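## Task

Press home every drive blank that carries a yellow sticker, until it bottoms out and latches, and do not touch the blanks without one. The rack is loose on the table: tilting it beyond a slight amount fails the task, and it must finish in its original spot.

## Robot and tools

Robot: two 6-joint arms, left_arm and right_arm, each with a two-finger parallel gripper and a wrist camera. Calibrated bases in the scene frame: left_arm at (-0.013, +0.284, +0.012) m, right_arm at (-0.052, -0.301, +0.035) m, each yawed very slightly. A camera stand is fixed behind the arms. Cameras: cam_head_left, cam_head_right, cam_left_wrist, cam_right_wrist, all 672x504.

Frames: the scene frame has its origin at table-top height, halfway between the nominal bases; +x points out over the table, +z up, and left_arm sits on +y. Arm names do not match image left/right. Result poses and velocities are in the scene frame. Motion offsets are instead along each arm's current Hand target axes. The gripper's fingers point along its own +z and open/close along its y. end_effector_position is the point between the pads, roughly 1 cm behind the fingertips.

execute_actions(actions, cameras): actions is a list of actions; each action is a table of at most 15 rows, one row per 1/30 s step; a shorter table repeats its final row until 15 steps. Every row has exactly 14 numbers in [-1, 1] covering both arms: left_arm dx, dy, dz, rx, ry, rz, opening, then right_arm the same seven. dx..rz are an offset (not a pose) from that arm's Hand target as it was when the action began; each row counts from that same start, but the next action starts from the new Hand target, so a repeated offset moves further. Scale: 1.0 = 0.6 m for dx/dy/dz, 180 degrees for the rotation vector rx/ry/rz. opening is absolute: +1 fully open (0.094 m), -1 closed. Sending all six pose numbers as 0 re-requests the current Hand target. A 0 in the opening slot means half-closed, so repeat the present opening to keep a gripper unchanged. cameras: list of names, ["all"], or []; default is all for an empty actions list, otherwise none; an unknown name invalidates the call. An empty actions list just reports state and images.

move(target, speed, blend, opening_speed, grip_force, blocking, cameras): target is one 14-number row in the same layout and scale, or a list of up to 15 such rows; every row is an offset from the Hand targets at the start of the move, not from the previous row. speed is top path speed in m/s, 0.002 to 2.9 (default 0.25), rotation capped at twice that in rad/s; one value or one per target. blend is a corner radius in m (0 = stop at each target). opening_speed is per second on the -1..+1 scale, at least 0.2. grip_force is N per pad, 10 to 50, one value or one per arm; it persists, and low values close slowly. The whole move is capped at 10 s. Paths are straight, do not avoid obstacles or the other arm, and lag more when fast. The result adds a move: line, e.g. done, off_target, moving, held or fault, plus limits (paced = pose clipped, held = steps withheld). done means within 10 mm and 2 degrees; neither done nor off_target says whether contact occurred.

wait(seconds 0 to 10): let time pass holding commands; returns early if a running move ends. stop(): brakes a running move. zoom_image(camera, region [x0, y0, x1, y1] pixels, at most 504x504) enlarges part of that camera's newest image. read_manual gives licence text only. finished_scene(scene 1 to 3) ends the scene irreversibly; the goal must hold without the robot.

Results: end_effector_position (m) and end_effector_quat_wxyz, Hand target (last commanded pose after clipping; the base for the next offsets), Tool commands, grip_measured (opening on the -1..+1 scale, reading up to about 2.5 mm wide when empty), Joint positions (last entry is the finger opening in m), Joint velocities (may be omitted when all are at noise level), and joint torques (include gravity; noisy; joints 1 to 3 wrap at ±28 N m). A gripper may rest several cm short of the Hand target through friction and gravity; another command, even zeros, asks for it again; if still short, send the remaining distance as an offset. Orientation commands are clipped to 40 degrees from the measured one each step.

Pushing: approach slowly, press each marked blank straight in, then command the target back behind the gripper to release the push, since a blocked arm keeps pressing. Hard or fast contact, slams and very strong pushes are penalized; the unfixed rack can slide or tip, and it must stay upright and in place. Leave unmarked blanks alone.

Avoid: arms or grippers touching each other (even moderate contact can fail the scene), forcing a wrist camera cable, sweeping a path close to an arm's own base (go around it), and anything leaving the table. Long pushes against unreachable poses or held stretched poses heat motors: MOTOR HOT appears at 75 °C, at 90 °C the arm folds and idles for the rest of the scene, and at 100 °C it goes limp.

Each tool is called after "Request:" as name(argument=value, ...), one argument or row to a line, values as JSON.

## Session

Request:
execute_actions(
  actions=[],
)

Scene clock: 0.00 s.
left_arm: end_effector_position=(+0.3172, +0.2883, +0.3071) grip_measured=+1.000 end_effector_quat_wxyz=(+0.478, -0.116, +0.791, -0.364) | right_arm: end_effector_position=(+0.2194, -0.3113, +0.3402) grip_measured=+1.000 end_effector_quat_wxyz=(+0.569, +0.170, +0.783, +0.184)
Joint positions: left_arm=[0.496 1.041 0.924 -0.35 0.905 -0.418 0.094] | right_arm=[-0.237 0.627 0.815 -0.497 -0.358 0.414 0.094]
Joint velocities: within noise
Joint torques (N m): no reading
Heat: left arm: 29 °C; right arm: 30 °C.
Hand target: left_arm +0.3155, +0.2839, +0.3206; +0.493, -0.095, +0.785, -0.362 | right_arm +0.2186, -0.3117, +0.3463; +0.576, +0.165, +0.780, +0.181
Tool commands: left_gripper/opening=+1.0 right_gripper/opening=+1.0

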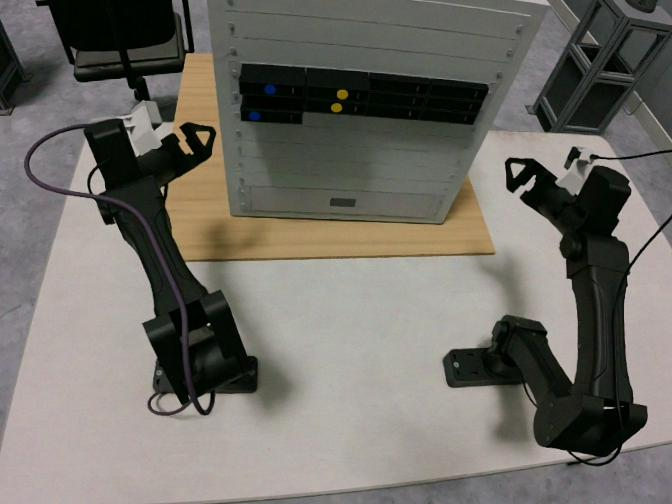

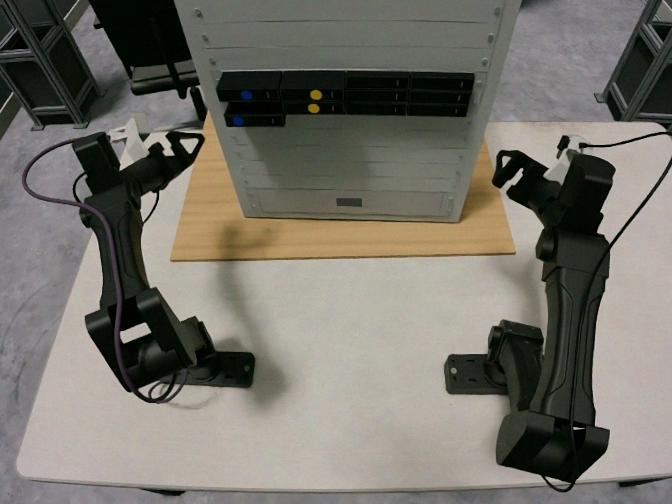

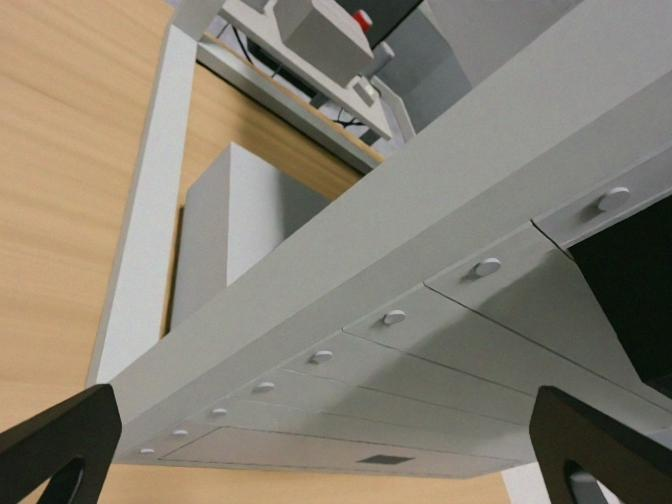

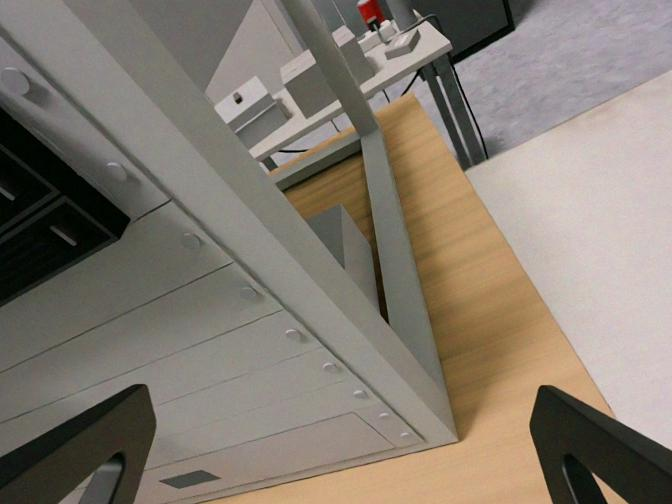

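Request:
zoom_image(
  camera="cam_head_left",
  region=[220, 40, 510, 150],
)

Request:
zoom_image(
  camera="cam_head_right",
  region=[200, 40, 490, 150],
)

Request:
zoom_image(
  camera="cam_right_wrist",
  region=[0, 60, 252, 310],
)

Scaled by 1.738 from the camera's 672x504 image, which has a finer 960x720 frame.

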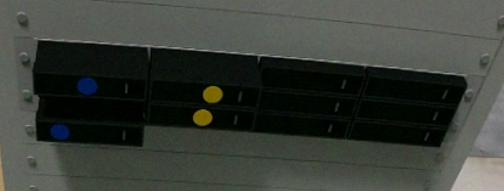

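Scaled by 1.738 from the camera's 672x504 image, which has a finer 960x720 frame.

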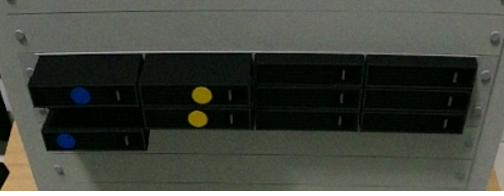

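Scaled by 2.000 from the camera's 672x504 image, which has a finer 960x720 frame.

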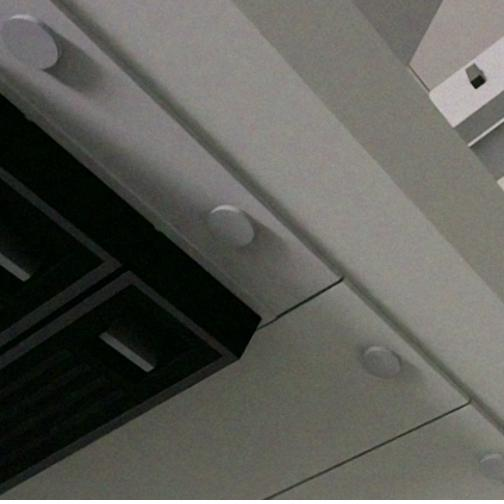

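Request:
move(
  target=[0.213,-0.236,-0.044,-0.1245,-0.1357,0.2127,-1,0,0,0,0,0,0,1],
  cameras=["all"],
)

Scene clock: 6.27 s.
left_arm: end_effector_position=(+0.1994, +0.1201, +0.3229) grip_measured=-0.996 end_effector_quat_wxyz=(+0.697, +0.032, +0.716, +0.010) | right_arm: end_effector_position=(+0.2194, -0.3113, +0.3402) grip_measured=+1.000 end_effector_quat_wxyz=(+0.569, +0.170, +0.783, +0.184)
Joint positions: left_arm=[-1.332 0.818 0.631 0.069 -1.342 -0.056 0] | right_arm=[-0.237 0.627 0.815 -0.497 -0.358 0.414 0.094]
Joint torques (N m): left_arm=[0.31 -1.29 5.6 1.98 -0.23 0.1] | right_arm=[-0.03 0.23 7.34 1.58 -0.08 -0.04]
Heat: left arm: 29 °C; right arm: 31 °C.
Hand target: left_arm +0.2005, +0.1298, +0.3309; +0.707, +0.000, +0.707, +0.000 | right_arm +0.2186, -0.3117, +0.3463; +0.576, +0.165, +0.780, +0.181
Off the commanded pose: left_arm 0.013 m, 4 deg | right_arm 0.006 m, 1 deg.
move: off_target (left_arm)

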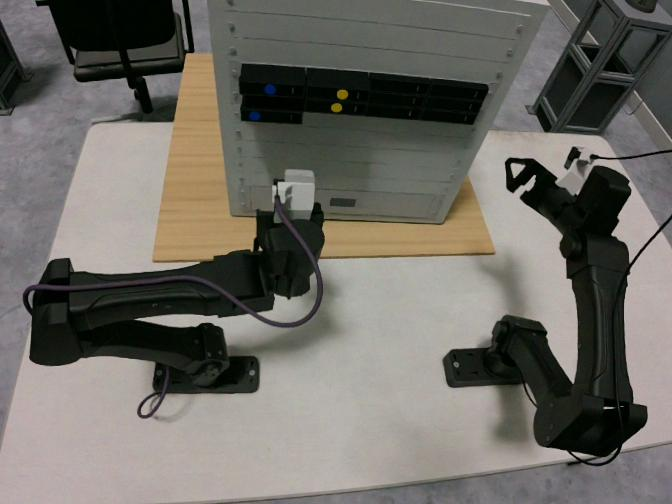

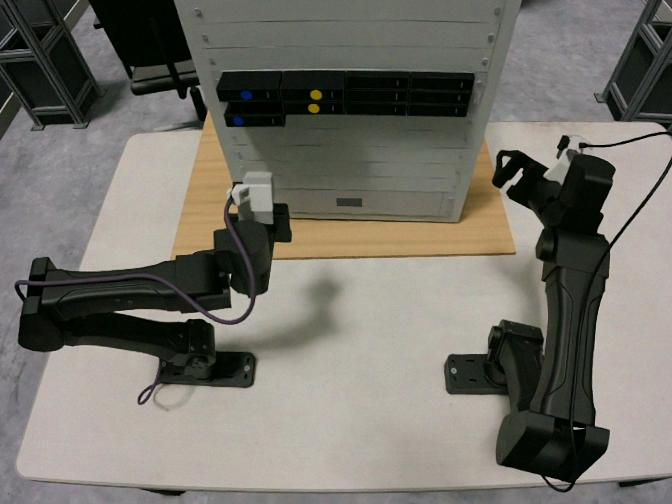

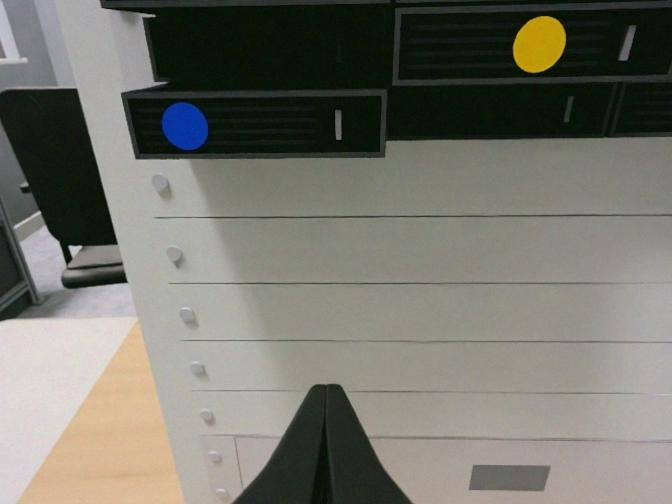

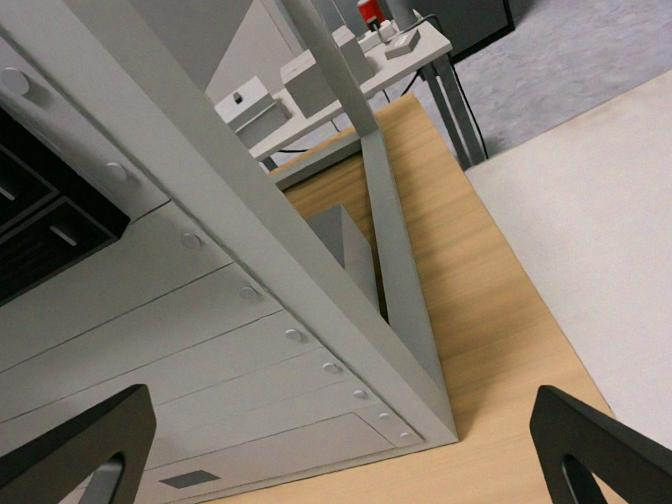

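Request:
move(
  target=[-0.25,-0.03,-0.03,0,0,0,-1,0,0,0,0,0,0,1],
  cameras=["cam_left_wrist"],
)

Scene clock: 9.30 s.
left_arm: end_effector_position=(+0.1839, +0.1062, +0.4724) grip_measured=-0.996 end_effector_quat_wxyz=(+0.713, +0.008, +0.702, +0.007) | right_arm: end_effector_position=(+0.2194, -0.3113, +0.3402) grip_measured=+1.000 end_effector_quat_wxyz=(+0.569, +0.170, +0.783, +0.184)
Joint positions: left_arm=[-1.44 1.007 1.194 -0.017 -1.478 0.189 0] | right_arm=[-0.237 0.627 0.815 -0.497 -0.358 0.414 0.094]
Joint torques (N m): left_arm=[-0.64 -0.43 8.06 0.79 0 -0.11] | right_arm=[-0.05 0.23 7.34 1.59 -0.07 -0.04]
Heat: left arm: 30 °C; right arm: 31 °C.
Hand target: left_arm +0.1826, +0.1117, +0.4809; +0.707, +0.000, +0.707, +0.000 | right_arm +0.2186, -0.3117, +0.3463; +0.576, +0.165, +0.780, +0.181
Off the commanded pose: left_arm 0.010 m, 1 deg | right_arm 0.006 m, 1 deg.
move: done
Images, in order (width x height): cam_left_wrist 672x504.

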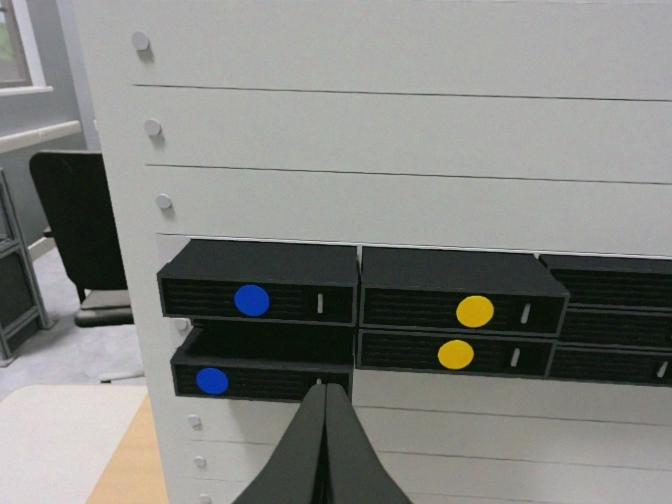

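Request:
zoom_image(
  camera="cam_left_wrist",
  region=[150, 220, 672, 410],
)

Request:
zoom_image(
  camera="cam_left_wrist",
  region=[420, 230, 672, 400],
)

Region (150, 220, 672, 410) is 522x190 pixels. A region can be at most 504 by 504 pixels.

Scaled by 2.000 from the camera's 672x504 image, which has a finer 960x720 frame.

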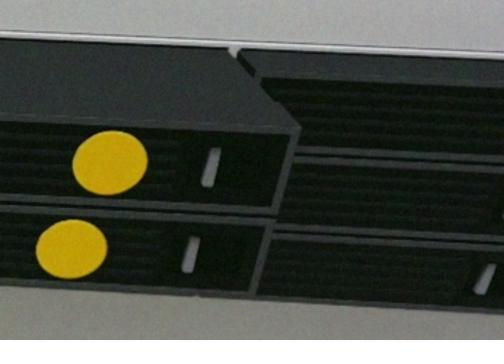

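Request:
move(
  target=[0.082,-0.115,0.1,0,0,0,-1,0,0,0,0,0,0,1],
  cameras=["cam_left_wrist","cam_head_left","cam_head_right"],
  speed=0.15,
)

Scene clock: 16.10 s.
left_arm: end_effector_position=(+0.2432, +0.0408, +0.4163) grip_measured=-0.996 end_effector_quat_wxyz=(+0.698, +0.029, +0.714, +0.037) | right_arm: end_effector_position=(+0.2194, -0.3113, +0.3402) grip_measured=+1.000 end_effector_quat_wxyz=(+0.569, +0.170, +0.783, +0.184)
Joint positions: left_arm=[-1.231 1.255 1.194 -0.017 -1.284 0.018 0] | right_arm=[-0.237 0.627 0.815 -0.497 -0.358 0.414 0.094]
Joint torques (N m): left_arm=[0.66 -3.9 7.36 1.88 0.19 -0.19] | right_arm=[-0.05 0.21 7.32 1.59 -0.08 -0.04]
Heat: left arm: 30 °C; right arm: 31 °C.
Hand target: left_arm +0.2426, +0.0428, +0.4316; +0.707, +0.000, +0.707, +0.000 | right_arm +0.2186, -0.3117, +0.3463; +0.576, +0.165, +0.780, +0.181
Off the commanded pose: left_arm 0.015 m, 5 deg | right_arm 0.006 m, 1 deg.
move: off_target (left_arm)
Images, in order (width x height): cam_head_left 672x504, cam_head_right 672x504, cam_left_wrist 672x504.

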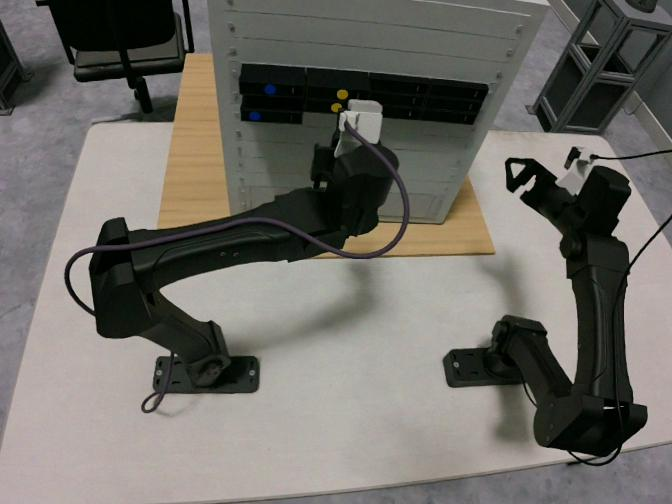

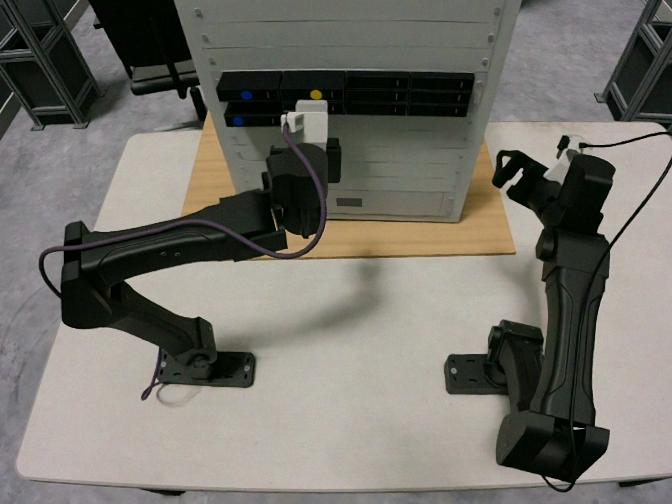

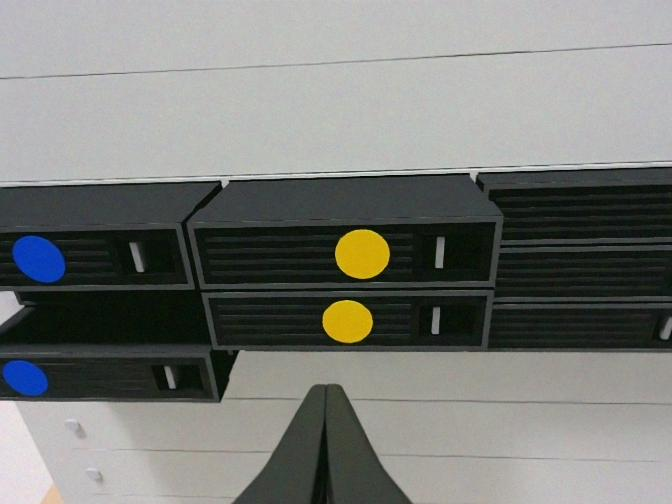

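Request:
move(
  target=[-0.03,-0.006,0.025,0,0,0,-1,0,0,0,0,0,0,1],
  cameras=["cam_left_wrist"],
  speed=0.1,
)

Scene clock: 19.37 s.
left_arm: end_effector_position=(+0.2571, +0.0387, +0.4352) grip_measured=-0.996 end_effector_quat_wxyz=(+0.703, +0.012, +0.711, +0.022) | right_arm: end_effector_position=(+0.2194, -0.3113, +0.3402) grip_measured=+1.000 end_effector_quat_wxyz=(+0.569, +0.170, +0.783, +0.184)
Joint positions: left_arm=[-1.183 1.291 1.273 -0.017 -1.239 0.016 0] | right_arm=[-0.237 0.627 0.815 -0.497 -0.358 0.414 0.094]
Joint torques (N m): left_arm=[0.69 -3.25 8.81 1.33 0.18 -0.12] | right_arm=[-0.03 0.24 7.32 1.59 -0.08 -0.04]
Heat: left arm: 30 °C; right arm: 32 °C.
Hand target: left_arm +0.2576, +0.0392, +0.4496; +0.707, +0.000, +0.707, +0.000 | right_arm +0.2186, -0.3117, +0.3463; +0.576, +0.165, +0.780, +0.181
Off the commanded pose: left_arm 0.014 m, 3 deg | right_arm 0.006 m, 1 deg.
move: off_target (left_arm)
Images, in order (width x height): cam_left_wrist 672x504.

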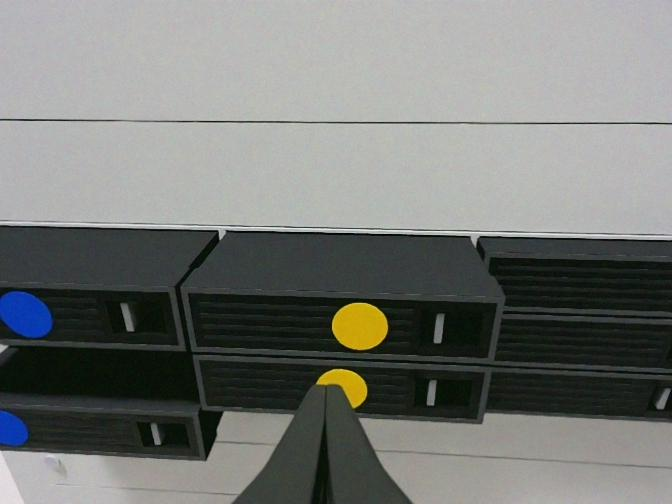

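Request:
move(
  target=[0.0,-0.005,0.055,0,0,0,-1,0,0,0,0,0,0,1],
  cameras=["cam_left_wrist"],
  speed=0.05,
)

Scene clock: 21.70 s.
left_arm: end_effector_position=(+0.2914, +0.0365, +0.4316) grip_measured=-0.996 end_effector_quat_wxyz=(+0.699, +0.018, +0.715, +0.026) | right_arm: end_effector_position=(+0.2194, -0.3113, +0.3402) grip_measured=+1.000 end_effector_quat_wxyz=(+0.569, +0.170, +0.783, +0.184)
Joint positions: left_arm=[-1.07 1.347 1.313 -0.017 -1.124 0.016 0] | right_arm=[-0.237 0.627 0.815 -0.497 -0.358 0.414 0.094]
Joint torques (N m): left_arm=[0.61 -3.88 9.13 1.57 0.17 -0.14] | right_arm=[-0.05 0.21 7.31 1.58 -0.08 -0.05]
Heat: left arm: 30 °C; right arm: 32 °C.
Hand target: left_arm +0.2907, +0.0362, +0.4495; +0.707, +0.000, +0.707, +0.000 | right_arm +0.2186, -0.3117, +0.3463; +0.576, +0.165, +0.780, +0.181
Off the commanded pose: left_arm 0.018 m, 4 deg | right_arm 0.006 m, 1 deg.
move: off_target (left_arm)
Images, in order (width x height): cam_left_wrist 672x504.

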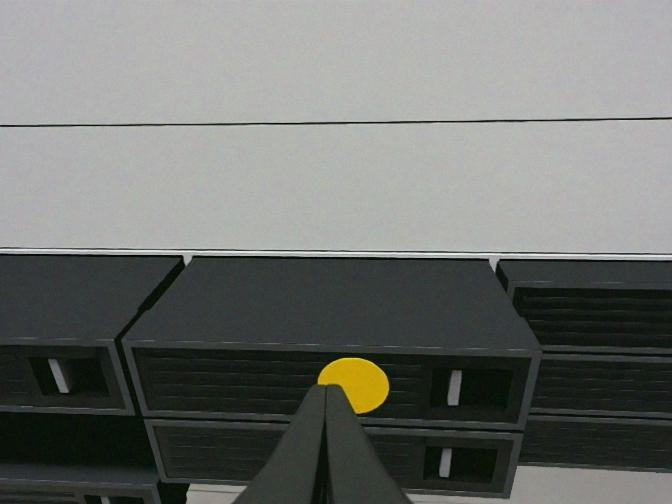

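Request:
move(
  target=[0.003,-0.002,0.03,0,0,0,-1,0,0,0,0,0,0,1],
  cameras=["cam_left_wrist"],
  speed=0.04,
)

Scene clock: 23.83 s.
left_arm: end_effector_position=(+0.3074, +0.0339, +0.4273) grip_measured=-0.996 end_effector_quat_wxyz=(+0.695, +0.024, +0.718, +0.028) | right_arm: end_effector_position=(+0.2194, -0.3113, +0.3402) grip_measured=+1.000 end_effector_quat_wxyz=(+0.569, +0.170, +0.783, +0.184)
Joint positions: left_arm=[-1.022 1.38 1.332 -0.017 -1.07 0.016 0] | right_arm=[-0.237 0.627 0.815 -0.497 -0.358 0.414 0.094]
Joint torques (N m): left_arm=[0.69 -4.27 9.14 1.8 0.18 -0.13] | right_arm=[-0.03 0.24 7.32 1.58 -0.08 -0.04]
Heat: left arm: 31 °C; right arm: 32 °C.
Hand target: left_arm +0.3086, +0.0350, +0.4477; +0.707, +0.000, +0.707, +0.000 | right_arm +0.2186, -0.3117, +0.3463; +0.576, +0.165, +0.780, +0.181
Off the commanded pose: left_arm 0.020 m, 5 deg | right_arm 0.006 m, 1 deg.
move: off_target (left_arm)
Images, in order (width x height): cam_left_wrist 672x504.

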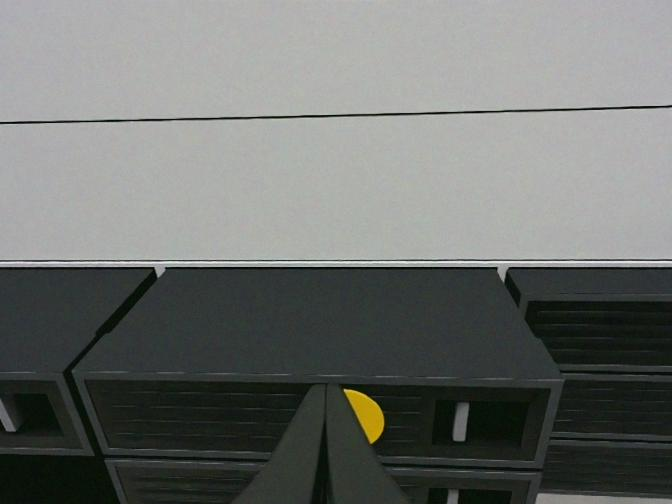

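Request:
move(
  target=[0.022,0.002,-0.008,0,0,0,-1,0,0,0,0,0,0,1],
  cameras=["cam_left_wrist","cam_head_left","cam_head_right"],
  speed=0.04,
)

Scene clock: 26.27 s.
left_arm: end_effector_position=(+0.3077, +0.0333, +0.4204) grip_measured=-0.996 end_effector_quat_wxyz=(+0.693, +0.028, +0.720, +0.033) | right_arm: end_effector_position=(+0.2194, -0.3113, +0.3402) grip_measured=+1.000 end_effector_quat_wxyz=(+0.569, +0.170, +0.783, +0.184)
Joint positions: left_arm=[-1.022 1.38 1.313 -0.014 -1.07 0.016 0] | right_arm=[-0.237 0.627 0.815 -0.497 -0.358 0.414 0.094]
Joint torques (N m): left_arm=[-0.39 -5.82 5.68 2.18 0.06 -0.18] | right_arm=[-0.03 0.23 7.34 1.59 -0.08 -0.04]
Heat: left arm: 31 °C; right arm: 32 °C.
Hand target: left_arm +0.3038, +0.0362, +0.4345; +0.707, +0.000, +0.707, +0.000 | right_arm +0.2186, -0.3117, +0.3463; +0.576, +0.165, +0.780, +0.181
Off the commanded pose: left_arm 0.015 m, 5 deg | right_arm 0.006 m, 1 deg.
move: off_target (left_arm)
Images, in order (width x height): cam_head_left 672x504, cam_head_right 672x504, cam_left_wrist 672x504.

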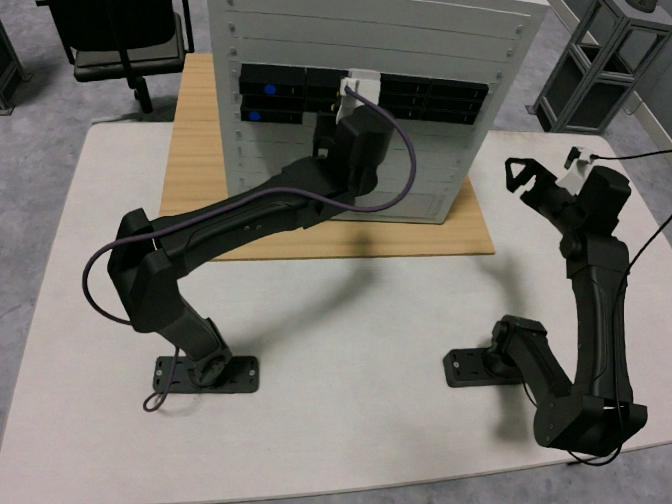

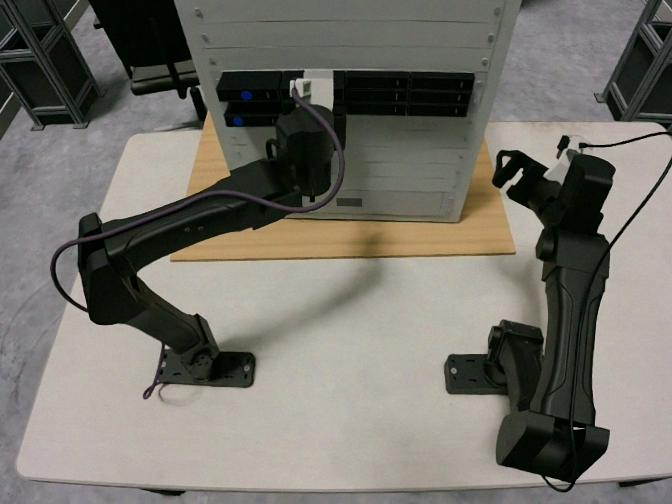

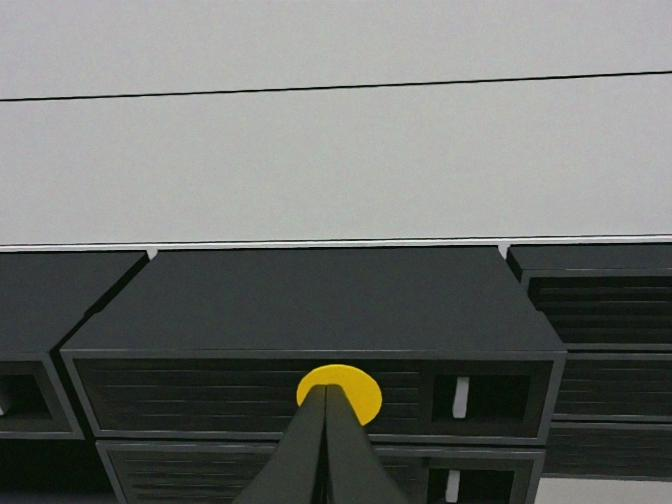

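Request:
move(
  target=[0.012,0.002,0.022,0,0,0,-1,0,0,0,0,0,0,1],
  cameras=["cam_left_wrist"],
  speed=0.04,
)

Scene clock: 28.00 s.
left_arm: end_effector_position=(+0.3139, +0.0348, +0.4184) grip_measured=-0.996 end_effector_quat_wxyz=(+0.695, +0.025, +0.718, +0.025) | right_arm: end_effector_position=(+0.2194, -0.3113, +0.3402) grip_measured=+1.000 end_effector_quat_wxyz=(+0.569, +0.170, +0.783, +0.184)
Joint positions: left_arm=[-0.999 1.38 1.298 0.015 -1.041 0.013 0] | right_arm=[-0.237 0.627 0.815 -0.497 -0.358 0.414 0.094]
Joint torques (N m): left_arm=[0.76 -4.62 5.74 2.22 0.19 -0.17] | right_arm=[-0.05 0.25 7.32 1.59 -0.09 -0.04]
Heat: left arm: 31 °C; right arm: 32 °C.
Hand target: left_arm +0.3170, +0.0374, +0.4273; +0.707, +0.000, +0.707, +0.000 | right_arm +0.2186, -0.3117, +0.3463; +0.576, +0.165, +0.780, +0.181
Off the commanded pose: left_arm 0.010 m, 4 deg | right_arm 0.006 m, 1 deg.
move: off_target (left_arm)
Images, in order (width x height): cam_left_wrist 672x504.

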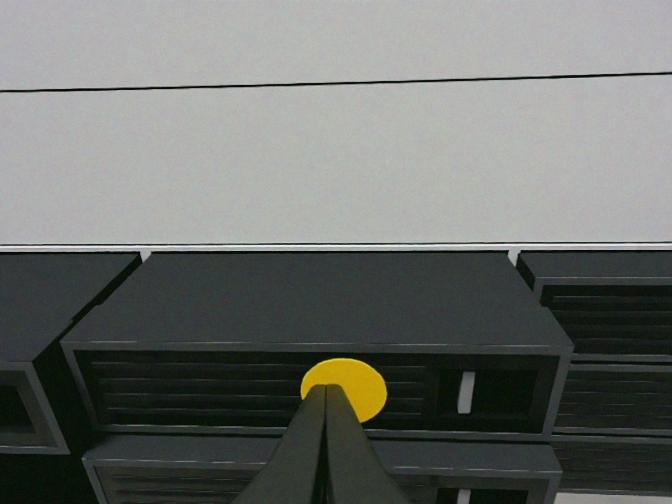

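Request:
move(
  target=[0.0,0.0,0.022,0,0,0,-1,0,0,0,0,0,0,1],
  cameras=["cam_left_wrist"],
  speed=0.04,
)

Scene clock: 29.53 s.
left_arm: end_effector_position=(+0.3245, +0.0368, +0.4189) grip_measured=-0.996 end_effector_quat_wxyz=(+0.698, +0.017, +0.715, +0.019) | right_arm: end_effector_position=(+0.2194, -0.3113, +0.3402) grip_measured=+1.000 end_effector_quat_wxyz=(+0.569, +0.170, +0.783, +0.184)
Joint positions: left_arm=[-0.966 1.393 1.298 0.051 -1.011 0.013 0] | right_arm=[-0.237 0.627 0.815 -0.497 -0.358 0.414 0.094]
Joint torques (N m): left_arm=[1.07 -3.75 6.98 2.02 0.2 -0.11] | right_arm=[-0.03 0.21 7.34 1.59 -0.08 -0.04]
Heat: left arm: 31 °C; right arm: 32 °C.
Hand target: left_arm +0.3302, +0.0374, +0.4273; +0.707, +0.000, +0.707, +0.000 | right_arm +0.2186, -0.3117, +0.3463; +0.576, +0.165, +0.780, +0.181
Off the commanded pose: left_arm 0.010 m, 3 deg | right_arm 0.006 m, 1 deg.
move: off_target (left_arm)
Images, in order (width x height): cam_left_wrist 672x504.

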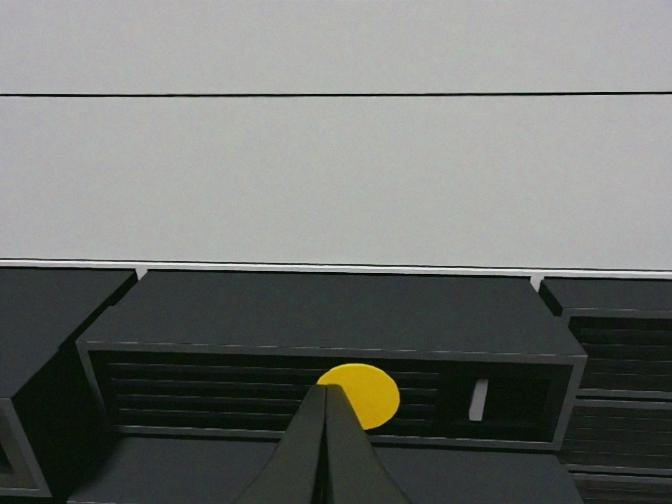

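Request:
move(
  target=[0.0,0.0,0.025,0,0,0,-1,0,0,0,0,0,0,1],
  cameras=["cam_left_wrist"],
  speed=0.04,
)

Scene clock: 30.90 s.
left_arm: end_effector_position=(+0.3356, +0.0383, +0.4236) grip_measured=-0.996 end_effector_quat_wxyz=(+0.704, +0.007, +0.710, +0.010) | right_arm: end_effector_position=(+0.2194, -0.3113, +0.3402) grip_measured=+1.000 end_effector_quat_wxyz=(+0.569, +0.170, +0.783, +0.184)
Joint positions: left_arm=[-0.932 1.412 1.312 0.086 -0.978 0.013 0] | right_arm=[-0.237 0.627 0.815 -0.497 -0.358 0.414 0.094]
Joint torques (N m): left_arm=[1.68 -3.11 7.83 1.67 0.3 -0.1] | right_arm=[-0.05 0.25 7.31 1.59 -0.08 -0.04]
Heat: left arm: 31 °C; right arm: 32 °C.
Hand target: left_arm +0.3452, +0.0374, +0.4273; +0.707, +0.000, +0.707, +0.000 | right_arm +0.2186, -0.3117, +0.3463; +0.576, +0.165, +0.780, +0.181
Off the commanded pose: left_arm 0.010 m, 1 deg | right_arm 0.006 m, 1 deg.
move: done
Images, in order (width x height): cam_left_wrist 672x504.

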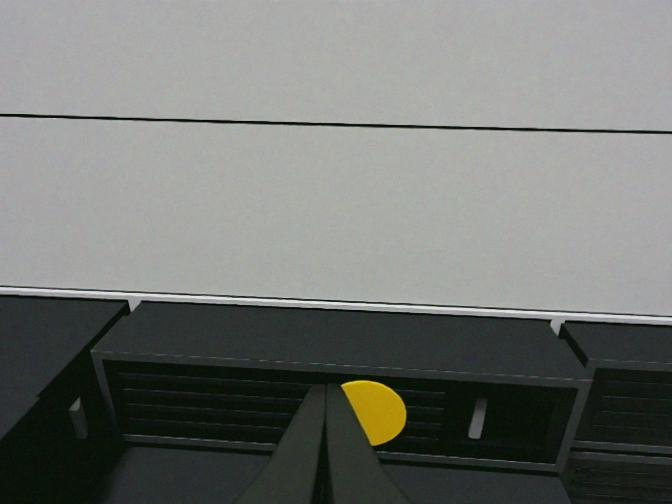

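Request:
move(
  target=[0.012,0.0,0.02,0,0,0,-1,0,0,0,0,0,0,1],
  cameras=["cam_left_wrist"],
  speed=0.04,
)

Scene clock: 32.33 s.
left_arm: end_effector_position=(+0.3431, +0.0383, +0.4269) grip_measured=-0.996 end_effector_quat_wxyz=(+0.711, +0.001, +0.703, -0.002) | right_arm: end_effector_position=(+0.2194, -0.3113, +0.3402) grip_measured=+1.000 end_effector_quat_wxyz=(+0.569, +0.170, +0.783, +0.184)
Joint positions: left_arm=[-0.909 1.423 1.312 0.129 -0.948 0.013 0] | right_arm=[-0.237 0.627 0.815 -0.497 -0.358 0.414 0.094]
Joint torques (N m): left_arm=[2.35 -2.4 7.05 1.58 0.31 -0.12] | right_arm=[-0.03 0.23 7.34 1.58 -0.08 -0.04]
Heat: left arm: 31 °C; right arm: 32 °C.
Hand target: left_arm +0.3572, +0.0374, +0.4201; +0.707, +0.000, +0.707, +0.000 | right_arm +0.2186, -0.3117, +0.3463; +0.576, +0.165, +0.780, +0.181
Off the commanded pose: left_arm 0.016 m, 1 deg | right_arm 0.006 m, 1 deg.
move: off_target (left_arm)
Images, in order (width x height): cam_left_wrist 672x504.

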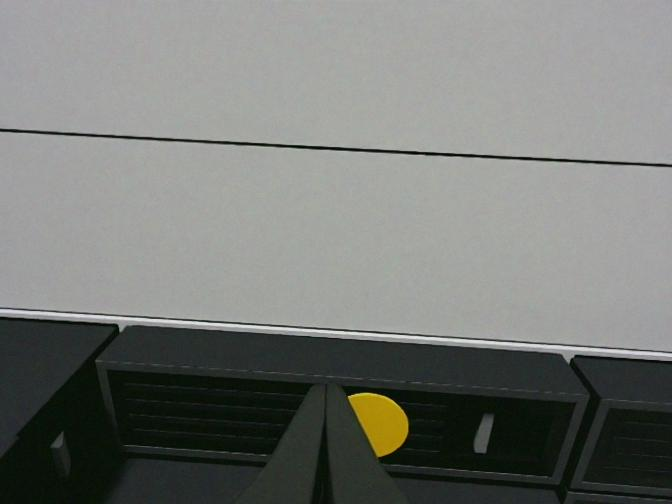

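Request:
move(
  target=[0.01,0.0,0.017,0,0,0,-1,0,0,0,0,0,0,1],
  cameras=["cam_left_wrist","cam_head_left","cam_head_right"],
  speed=0.04,
)

Scene clock: 33.93 s.
left_arm: end_effector_position=(+0.3434, +0.0386, +0.4272) grip_measured=-0.996 end_effector_quat_wxyz=(+0.711, +0.000, +0.703, -0.002) | right_arm: end_effector_position=(+0.2194, -0.3113, +0.3402) grip_measured=+1.000 end_effector_quat_wxyz=(+0.569, +0.170, +0.783, +0.184)
Joint positions: left_arm=[-0.907 1.423 1.312 0.13 -0.946 0.013 0] | right_arm=[-0.237 0.627 0.815 -0.497 -0.358 0.414 0.094]
Joint torques (N m): left_arm=[4.33 -1.32 6.3 1.82 0.54 -0.15] | right_arm=[-0.03 0.24 7.32 1.59 -0.08 -0.04]
Heat: left arm: 31 °C; right arm: 32 °C.
Hand target: left_arm +0.3674, +0.0374, +0.4141; +0.707, +0.000, +0.707, +0.000 | right_arm +0.2186, -0.3117, +0.3463; +0.576, +0.165, +0.780, +0.181
Off the commanded pose: left_arm 0.027 m, 1 deg | right_arm 0.006 m, 1 deg.
move: off_target (left_arm)
Images, in order (width x height): cam_head_left 672x504, cam_head_right 672x504, cam_left_wrist 672x504.

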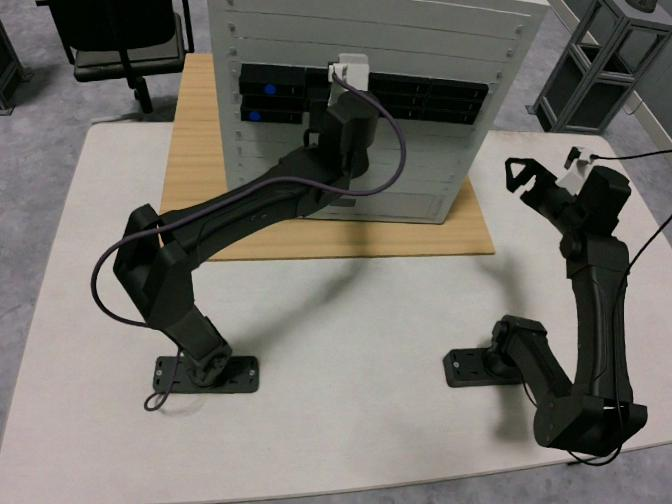

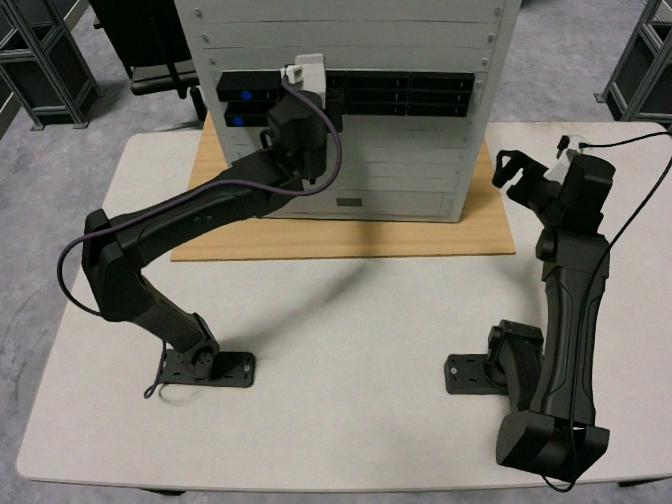

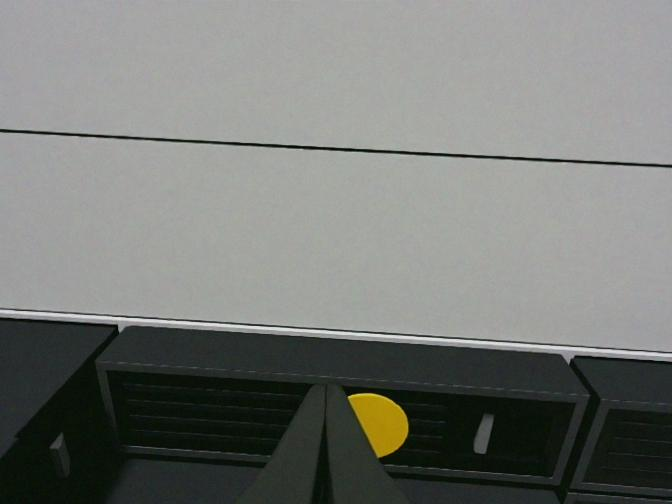

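Request:
move(
  target=[
    [-0.017,0,-0.062,0,0,0,-1,0,0,0,0,0,0,1],
    [-0.017,0,-0.137,0,0,0,-1,0,0,0,0,0,0,1],
    [0.01,0,-0.137,0,0,0,-1,0,0,0,0,0,0,1],
  ],
  cameras=["cam_left_wrist","cam_head_left"],
  speed=0.08,
  blend=0.01,
)

Scene clock: 36.97 s.
left_arm: end_effector_position=(+0.2884, +0.0270, +0.3977) grip_measured=-0.996 end_effector_quat_wxyz=(+0.700, +0.025, +0.713, +0.011) | right_arm: end_effector_position=(+0.2194, -0.3113, +0.3402) grip_measured=+1.000 end_effector_quat_wxyz=(+0.569, +0.170, +0.783, +0.184)
Joint positions: left_arm=[-1.085 1.337 1.164 0.13 -1.107 0.013 0] | right_arm=[-0.237 0.627 0.815 -0.497 -0.358 0.414 0.094]
Joint torques (N m): left_arm=[-0.55 -5.97 5.94 1.66 -0.16 -0.12] | right_arm=[-0.03 0.23 7.32 1.58 -0.08 -0.04]
Heat: left arm: 31 °C; right arm: 32 °C.
Hand target: left_arm +0.2852, +0.0374, +0.4081; +0.707, +0.000, +0.707, +0.000 | right_arm +0.2186, -0.3117, +0.3463; +0.576, +0.165, +0.780, +0.181
Off the commanded pose: left_arm 0.015 m, 3 deg | right_arm 0.006 m, 1 deg.
move: off_target (left_arm); blend cut to 0.0081 m at target 2
Images, in order (width x height): cam_head_left 672x504, cam_left_wrist 672x504.

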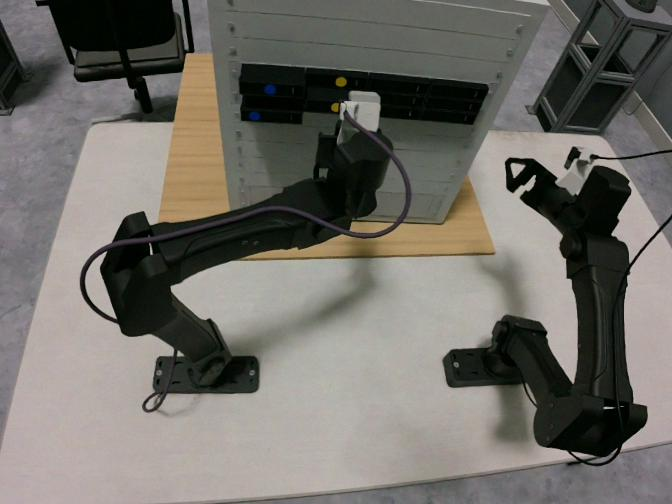

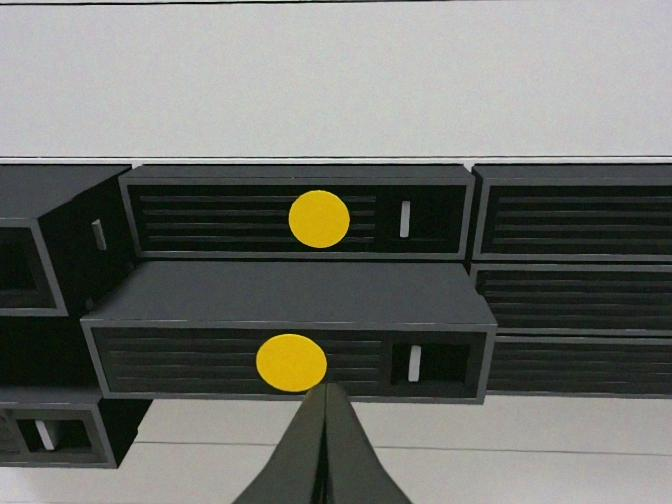

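Request:
move(
  target=[0.006,0.015,0.03,0,0,0,-1,0,0,0,0,0,0,1],
  cameras=["cam_left_wrist"],
  speed=0.05,
)

Scene clock: 38.73 s.
left_arm: end_effector_position=(+0.3067, +0.0426, +0.3931) grip_measured=-0.996 end_effector_quat_wxyz=(+0.698, +0.016, +0.716, +0.026) | right_arm: end_effector_position=(+0.2194, -0.3113, +0.3402) grip_measured=+1.000 end_effector_quat_wxyz=(+0.569, +0.170, +0.783, +0.184)
Joint positions: left_arm=[-1.012 1.337 1.154 0.13 -1.067 0.013 0] | right_arm=[-0.237 0.627 0.815 -0.497 -0.358 0.414 0.094]
Joint torques (N m): left_arm=[0.58 -5.98 5.81 1.84 0.17 -0.12] | right_arm=[-0.03 0.24 7.34 1.59 -0.08 -0.04]
Heat: left arm: 31 °C; right arm: 32 °C.
Hand target: left_arm +0.3032, +0.0464, +0.4045; +0.707, +0.000, +0.707, +0.000 | right_arm +0.2186, -0.3117, +0.3463; +0.576, +0.165, +0.780, +0.181
Off the commanded pose: left_arm 0.013 m, 4 deg | right_arm 0.006 m, 1 deg.
move: off_target (left_arm)
Images, in order (width x height): cam_left_wrist 672x504.

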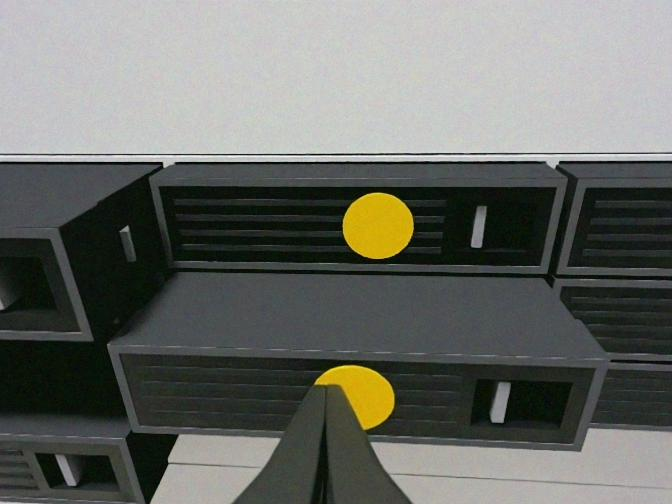

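Request:
move(
  target=[
    [0.006,-0.01,0.01,0,0,0,-1,0,0,0,0,0,0,1],
    [0.006,-0.01,0.055,0,0,0,-1,0,0,0,0,0,0,1],
  ],
  cameras=["cam_left_wrist"],
  speed=0.04,
  blend=0.004,
)

Scene clock: 40.80 s.
left_arm: end_effector_position=(+0.3318, +0.0401, +0.3731) grip_measured=-0.996 end_effector_quat_wxyz=(+0.686, +0.035, +0.726, +0.035) | right_arm: end_effector_position=(+0.2194, -0.3113, +0.3402) grip_measured=+1.000 end_effector_quat_wxyz=(+0.569, +0.170, +0.783, +0.184)
Joint positions: left_arm=[-0.938 1.39 1.154 0.133 -0.981 0.013 0] | right_arm=[-0.237 0.627 0.815 -0.497 -0.358 0.414 0.094]
Joint torques (N m): left_arm=[0.59 -4.6 9.29 2.26 0.16 -0.11] | right_arm=[-0.05 0.24 7.31 1.58 -0.08 -0.04]
Heat: left arm: 31 °C; right arm: 33 °C.
Hand target: left_arm +0.3362, +0.0404, +0.4009; +0.707, +0.000, +0.707, +0.000 | right_arm +0.2186, -0.3117, +0.3463; +0.576, +0.165, +0.780, +0.181
Off the commanded pose: left_arm 0.028 m, 6 deg | right_arm 0.006 m, 1 deg.
move: off_target (left_arm)
Images, in order (width x height): cam_left_wrist 672x504.

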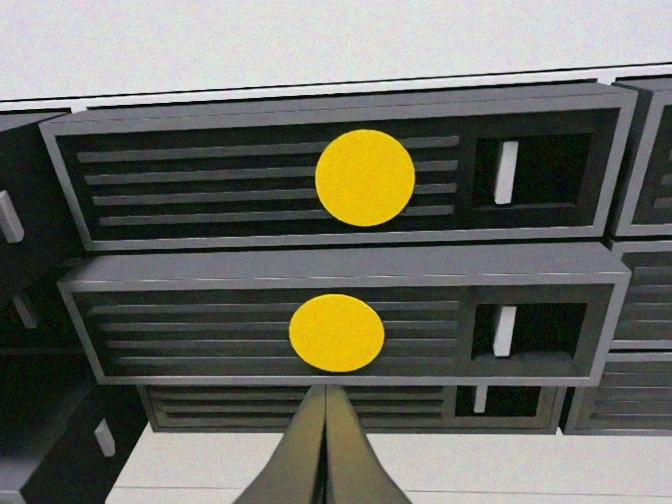

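Request:
move(
  target=[
    [0,0,-0.035,0,0,0,-1,0,0,0,0,0,0,1],
    [-0.012,0,-0.035,0,0,0,-1,0,0,0,0,0,0,1],
  ],
  cameras=["cam_left_wrist"],
  speed=0.06,
)

Scene clock: 42.83 s.
left_arm: end_effector_position=(+0.3193, +0.0296, +0.3758) grip_measured=-0.996 end_effector_quat_wxyz=(+0.688, +0.041, +0.724, +0.026) | right_arm: end_effector_position=(+0.2194, -0.3113, +0.3402) grip_measured=+1.000 end_effector_quat_wxyz=(+0.569, +0.170, +0.783, +0.184)
Joint positions: left_arm=[-0.985 1.384 1.154 0.133 -1.006 0.013 0] | right_arm=[-0.237 0.627 0.815 -0.497 -0.358 0.414 0.094]
Joint torques (N m): left_arm=[-0.53 -6.97 8.96 1.85 -0.19 -0.12] | right_arm=[-0.05 0.21 7.32 1.59 -0.08 -0.04]
Heat: left arm: 31 °C; right arm: 33 °C.
Hand target: left_arm +0.3152, +0.0404, +0.4081; +0.707, +0.000, +0.707, +0.000 | right_arm +0.2186, -0.3117, +0.3463; +0.576, +0.165, +0.780, +0.181
Off the commanded pose: left_arm 0.034 m, 6 deg | right_arm 0.006 m, 1 deg.
move: off_target (left_arm)
Images, in order (width x height): cam_left_wrist 672x504.

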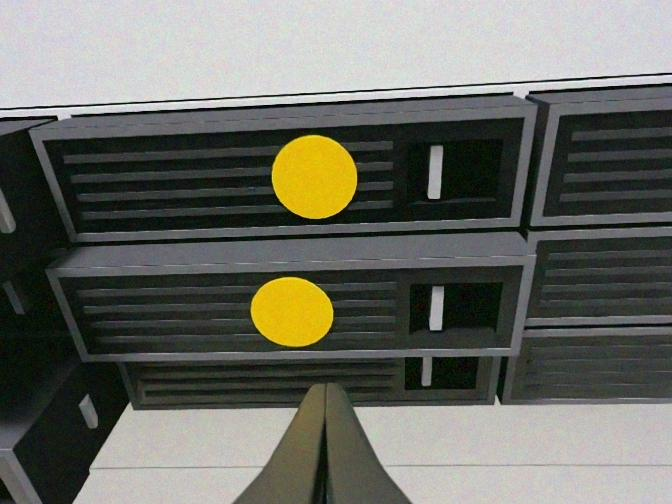

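Request:
move(
  target=[-0.02,0,0,0,0,0,-1,0,0,0,0,0,0,1],
  cameras=["cam_left_wrist"],
  speed=0.06,
)

Scene clock: 44.33 s.
left_arm: end_effector_position=(+0.3194, +0.0298, +0.3970) grip_measured=-0.996 end_effector_quat_wxyz=(+0.698, +0.026, +0.715, +0.011) | right_arm: end_effector_position=(+0.2194, -0.3113, +0.3402) grip_measured=+1.000 end_effector_quat_wxyz=(+0.569, +0.170, +0.783, +0.184)
Joint positions: left_arm=[-0.985 1.384 1.204 0.133 -1.008 0.013 0] | right_arm=[-0.237 0.627 0.815 -0.497 -0.358 0.414 0.094]
Joint torques (N m): left_arm=[-0.55 -6.35 9.22 1.35 -0.12 -0.09] | right_arm=[-0.06 0.24 7.34 1.58 -0.08 -0.04]
Heat: left arm: 31 °C; right arm: 33 °C.
Hand target: left_arm +0.3152, +0.0404, +0.4201; +0.707, +0.000, +0.707, +0.000 | right_arm +0.2186, -0.3117, +0.3463; +0.576, +0.165, +0.780, +0.181
Off the commanded pose: left_arm 0.026 m, 3 deg | right_arm 0.006 m, 1 deg.
move: off_target (left_arm)
Images, in order (width x height): cam_left_wrist 672x504.

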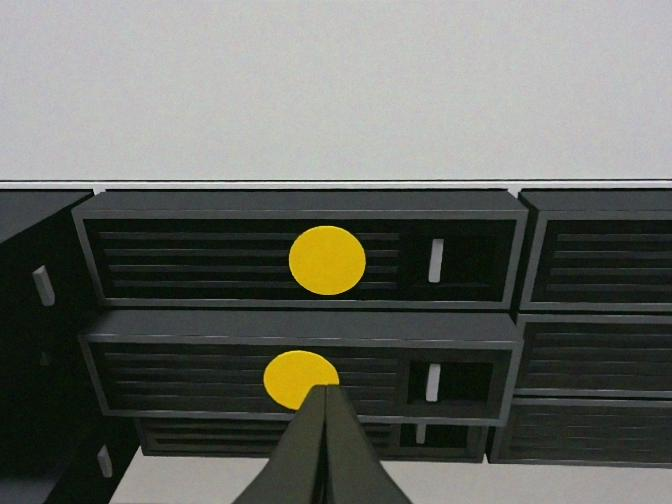

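Request:
move(
  target=[0,0,0.045,0,0,0,-1,0,0,0,0,0,0,1],
  cameras=["cam_left_wrist"],
  speed=0.04,
)

Scene clock: 45.97 s.
left_arm: end_effector_position=(+0.3376, +0.0406, +0.4057) grip_measured=-0.996 end_effector_quat_wxyz=(+0.701, +0.007, +0.713, +0.018) | right_arm: end_effector_position=(+0.2194, -0.3113, +0.3402) grip_measured=+1.000 end_effector_quat_wxyz=(+0.569, +0.170, +0.783, +0.184)
Joint positions: left_arm=[-0.926 1.409 1.247 0.133 -0.983 0.013 0] | right_arm=[-0.237 0.627 0.815 -0.497 -0.358 0.414 0.094]
Joint torques (N m): left_arm=[0.88 -4.34 9.29 1.49 0.32 -0.08] | right_arm=[-0.05 0.23 7.31 1.58 -0.08 -0.04]
Heat: left arm: 31 °C; right arm: 33 °C.
Hand target: left_arm +0.3422, +0.0404, +0.4201; +0.707, +0.000, +0.707, +0.000 | right_arm +0.2186, -0.3117, +0.3463; +0.576, +0.165, +0.780, +0.181
Off the commanded pose: left_arm 0.015 m, 2 deg | right_arm 0.006 m, 1 deg.
move: off_target (left_arm)
Images, in order (width x height): cam_left_wrist 672x504.

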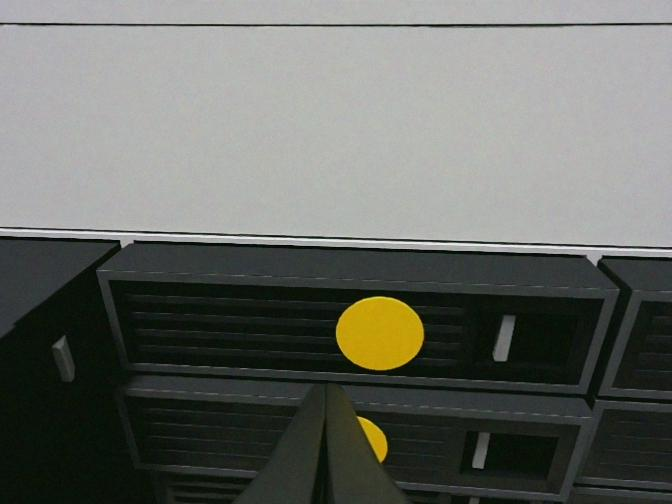

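Request:
move(
  target=[
    [0,0,-0.03,0,0,0,-1,0,0,0,0,0,0,1],
    [0.024,0,-0.03,0,0,0,-1,0,0,0,0,0,0,1],
  ],
  cameras=["cam_left_wrist"],
  speed=0.06,
)

Scene clock: 48.17 s.
left_arm: end_effector_position=(+0.3288, +0.0303, +0.3899) grip_measured=-0.996 end_effector_quat_wxyz=(+0.694, +0.030, +0.719, +0.017) | right_arm: end_effector_position=(+0.2194, -0.3113, +0.3402) grip_measured=+1.000 end_effector_quat_wxyz=(+0.569, +0.170, +0.783, +0.184)
Joint positions: left_arm=[-0.958 1.403 1.204 0.133 -0.981 0.013 0] | right_arm=[-0.237 0.627 0.815 -0.497 -0.358 0.414 0.094]
Joint torques (N m): left_arm=[-0.64 -7.01 5.98 2 -0.13 -0.14] | right_arm=[-0.08 0.23 7.35 1.59 -0.08 -0.04]
Heat: left arm: 31 °C; right arm: 33 °C.
Hand target: left_arm +0.3242, +0.0404, +0.4057; +0.707, +0.000, +0.707, +0.000 | right_arm +0.2186, -0.3117, +0.3463; +0.576, +0.165, +0.780, +0.181
Off the commanded pose: left_arm 0.019 m, 4 deg | right_arm 0.006 m, 1 deg.
move: off_target (left_arm)
Images, in order (width x height): cam_left_wrist 672x504.

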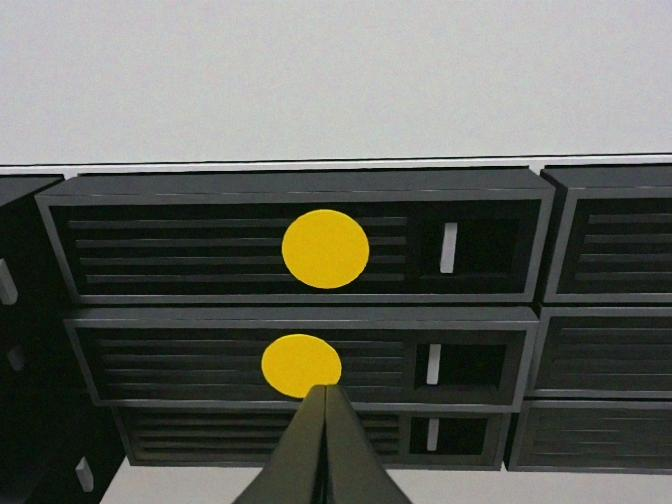

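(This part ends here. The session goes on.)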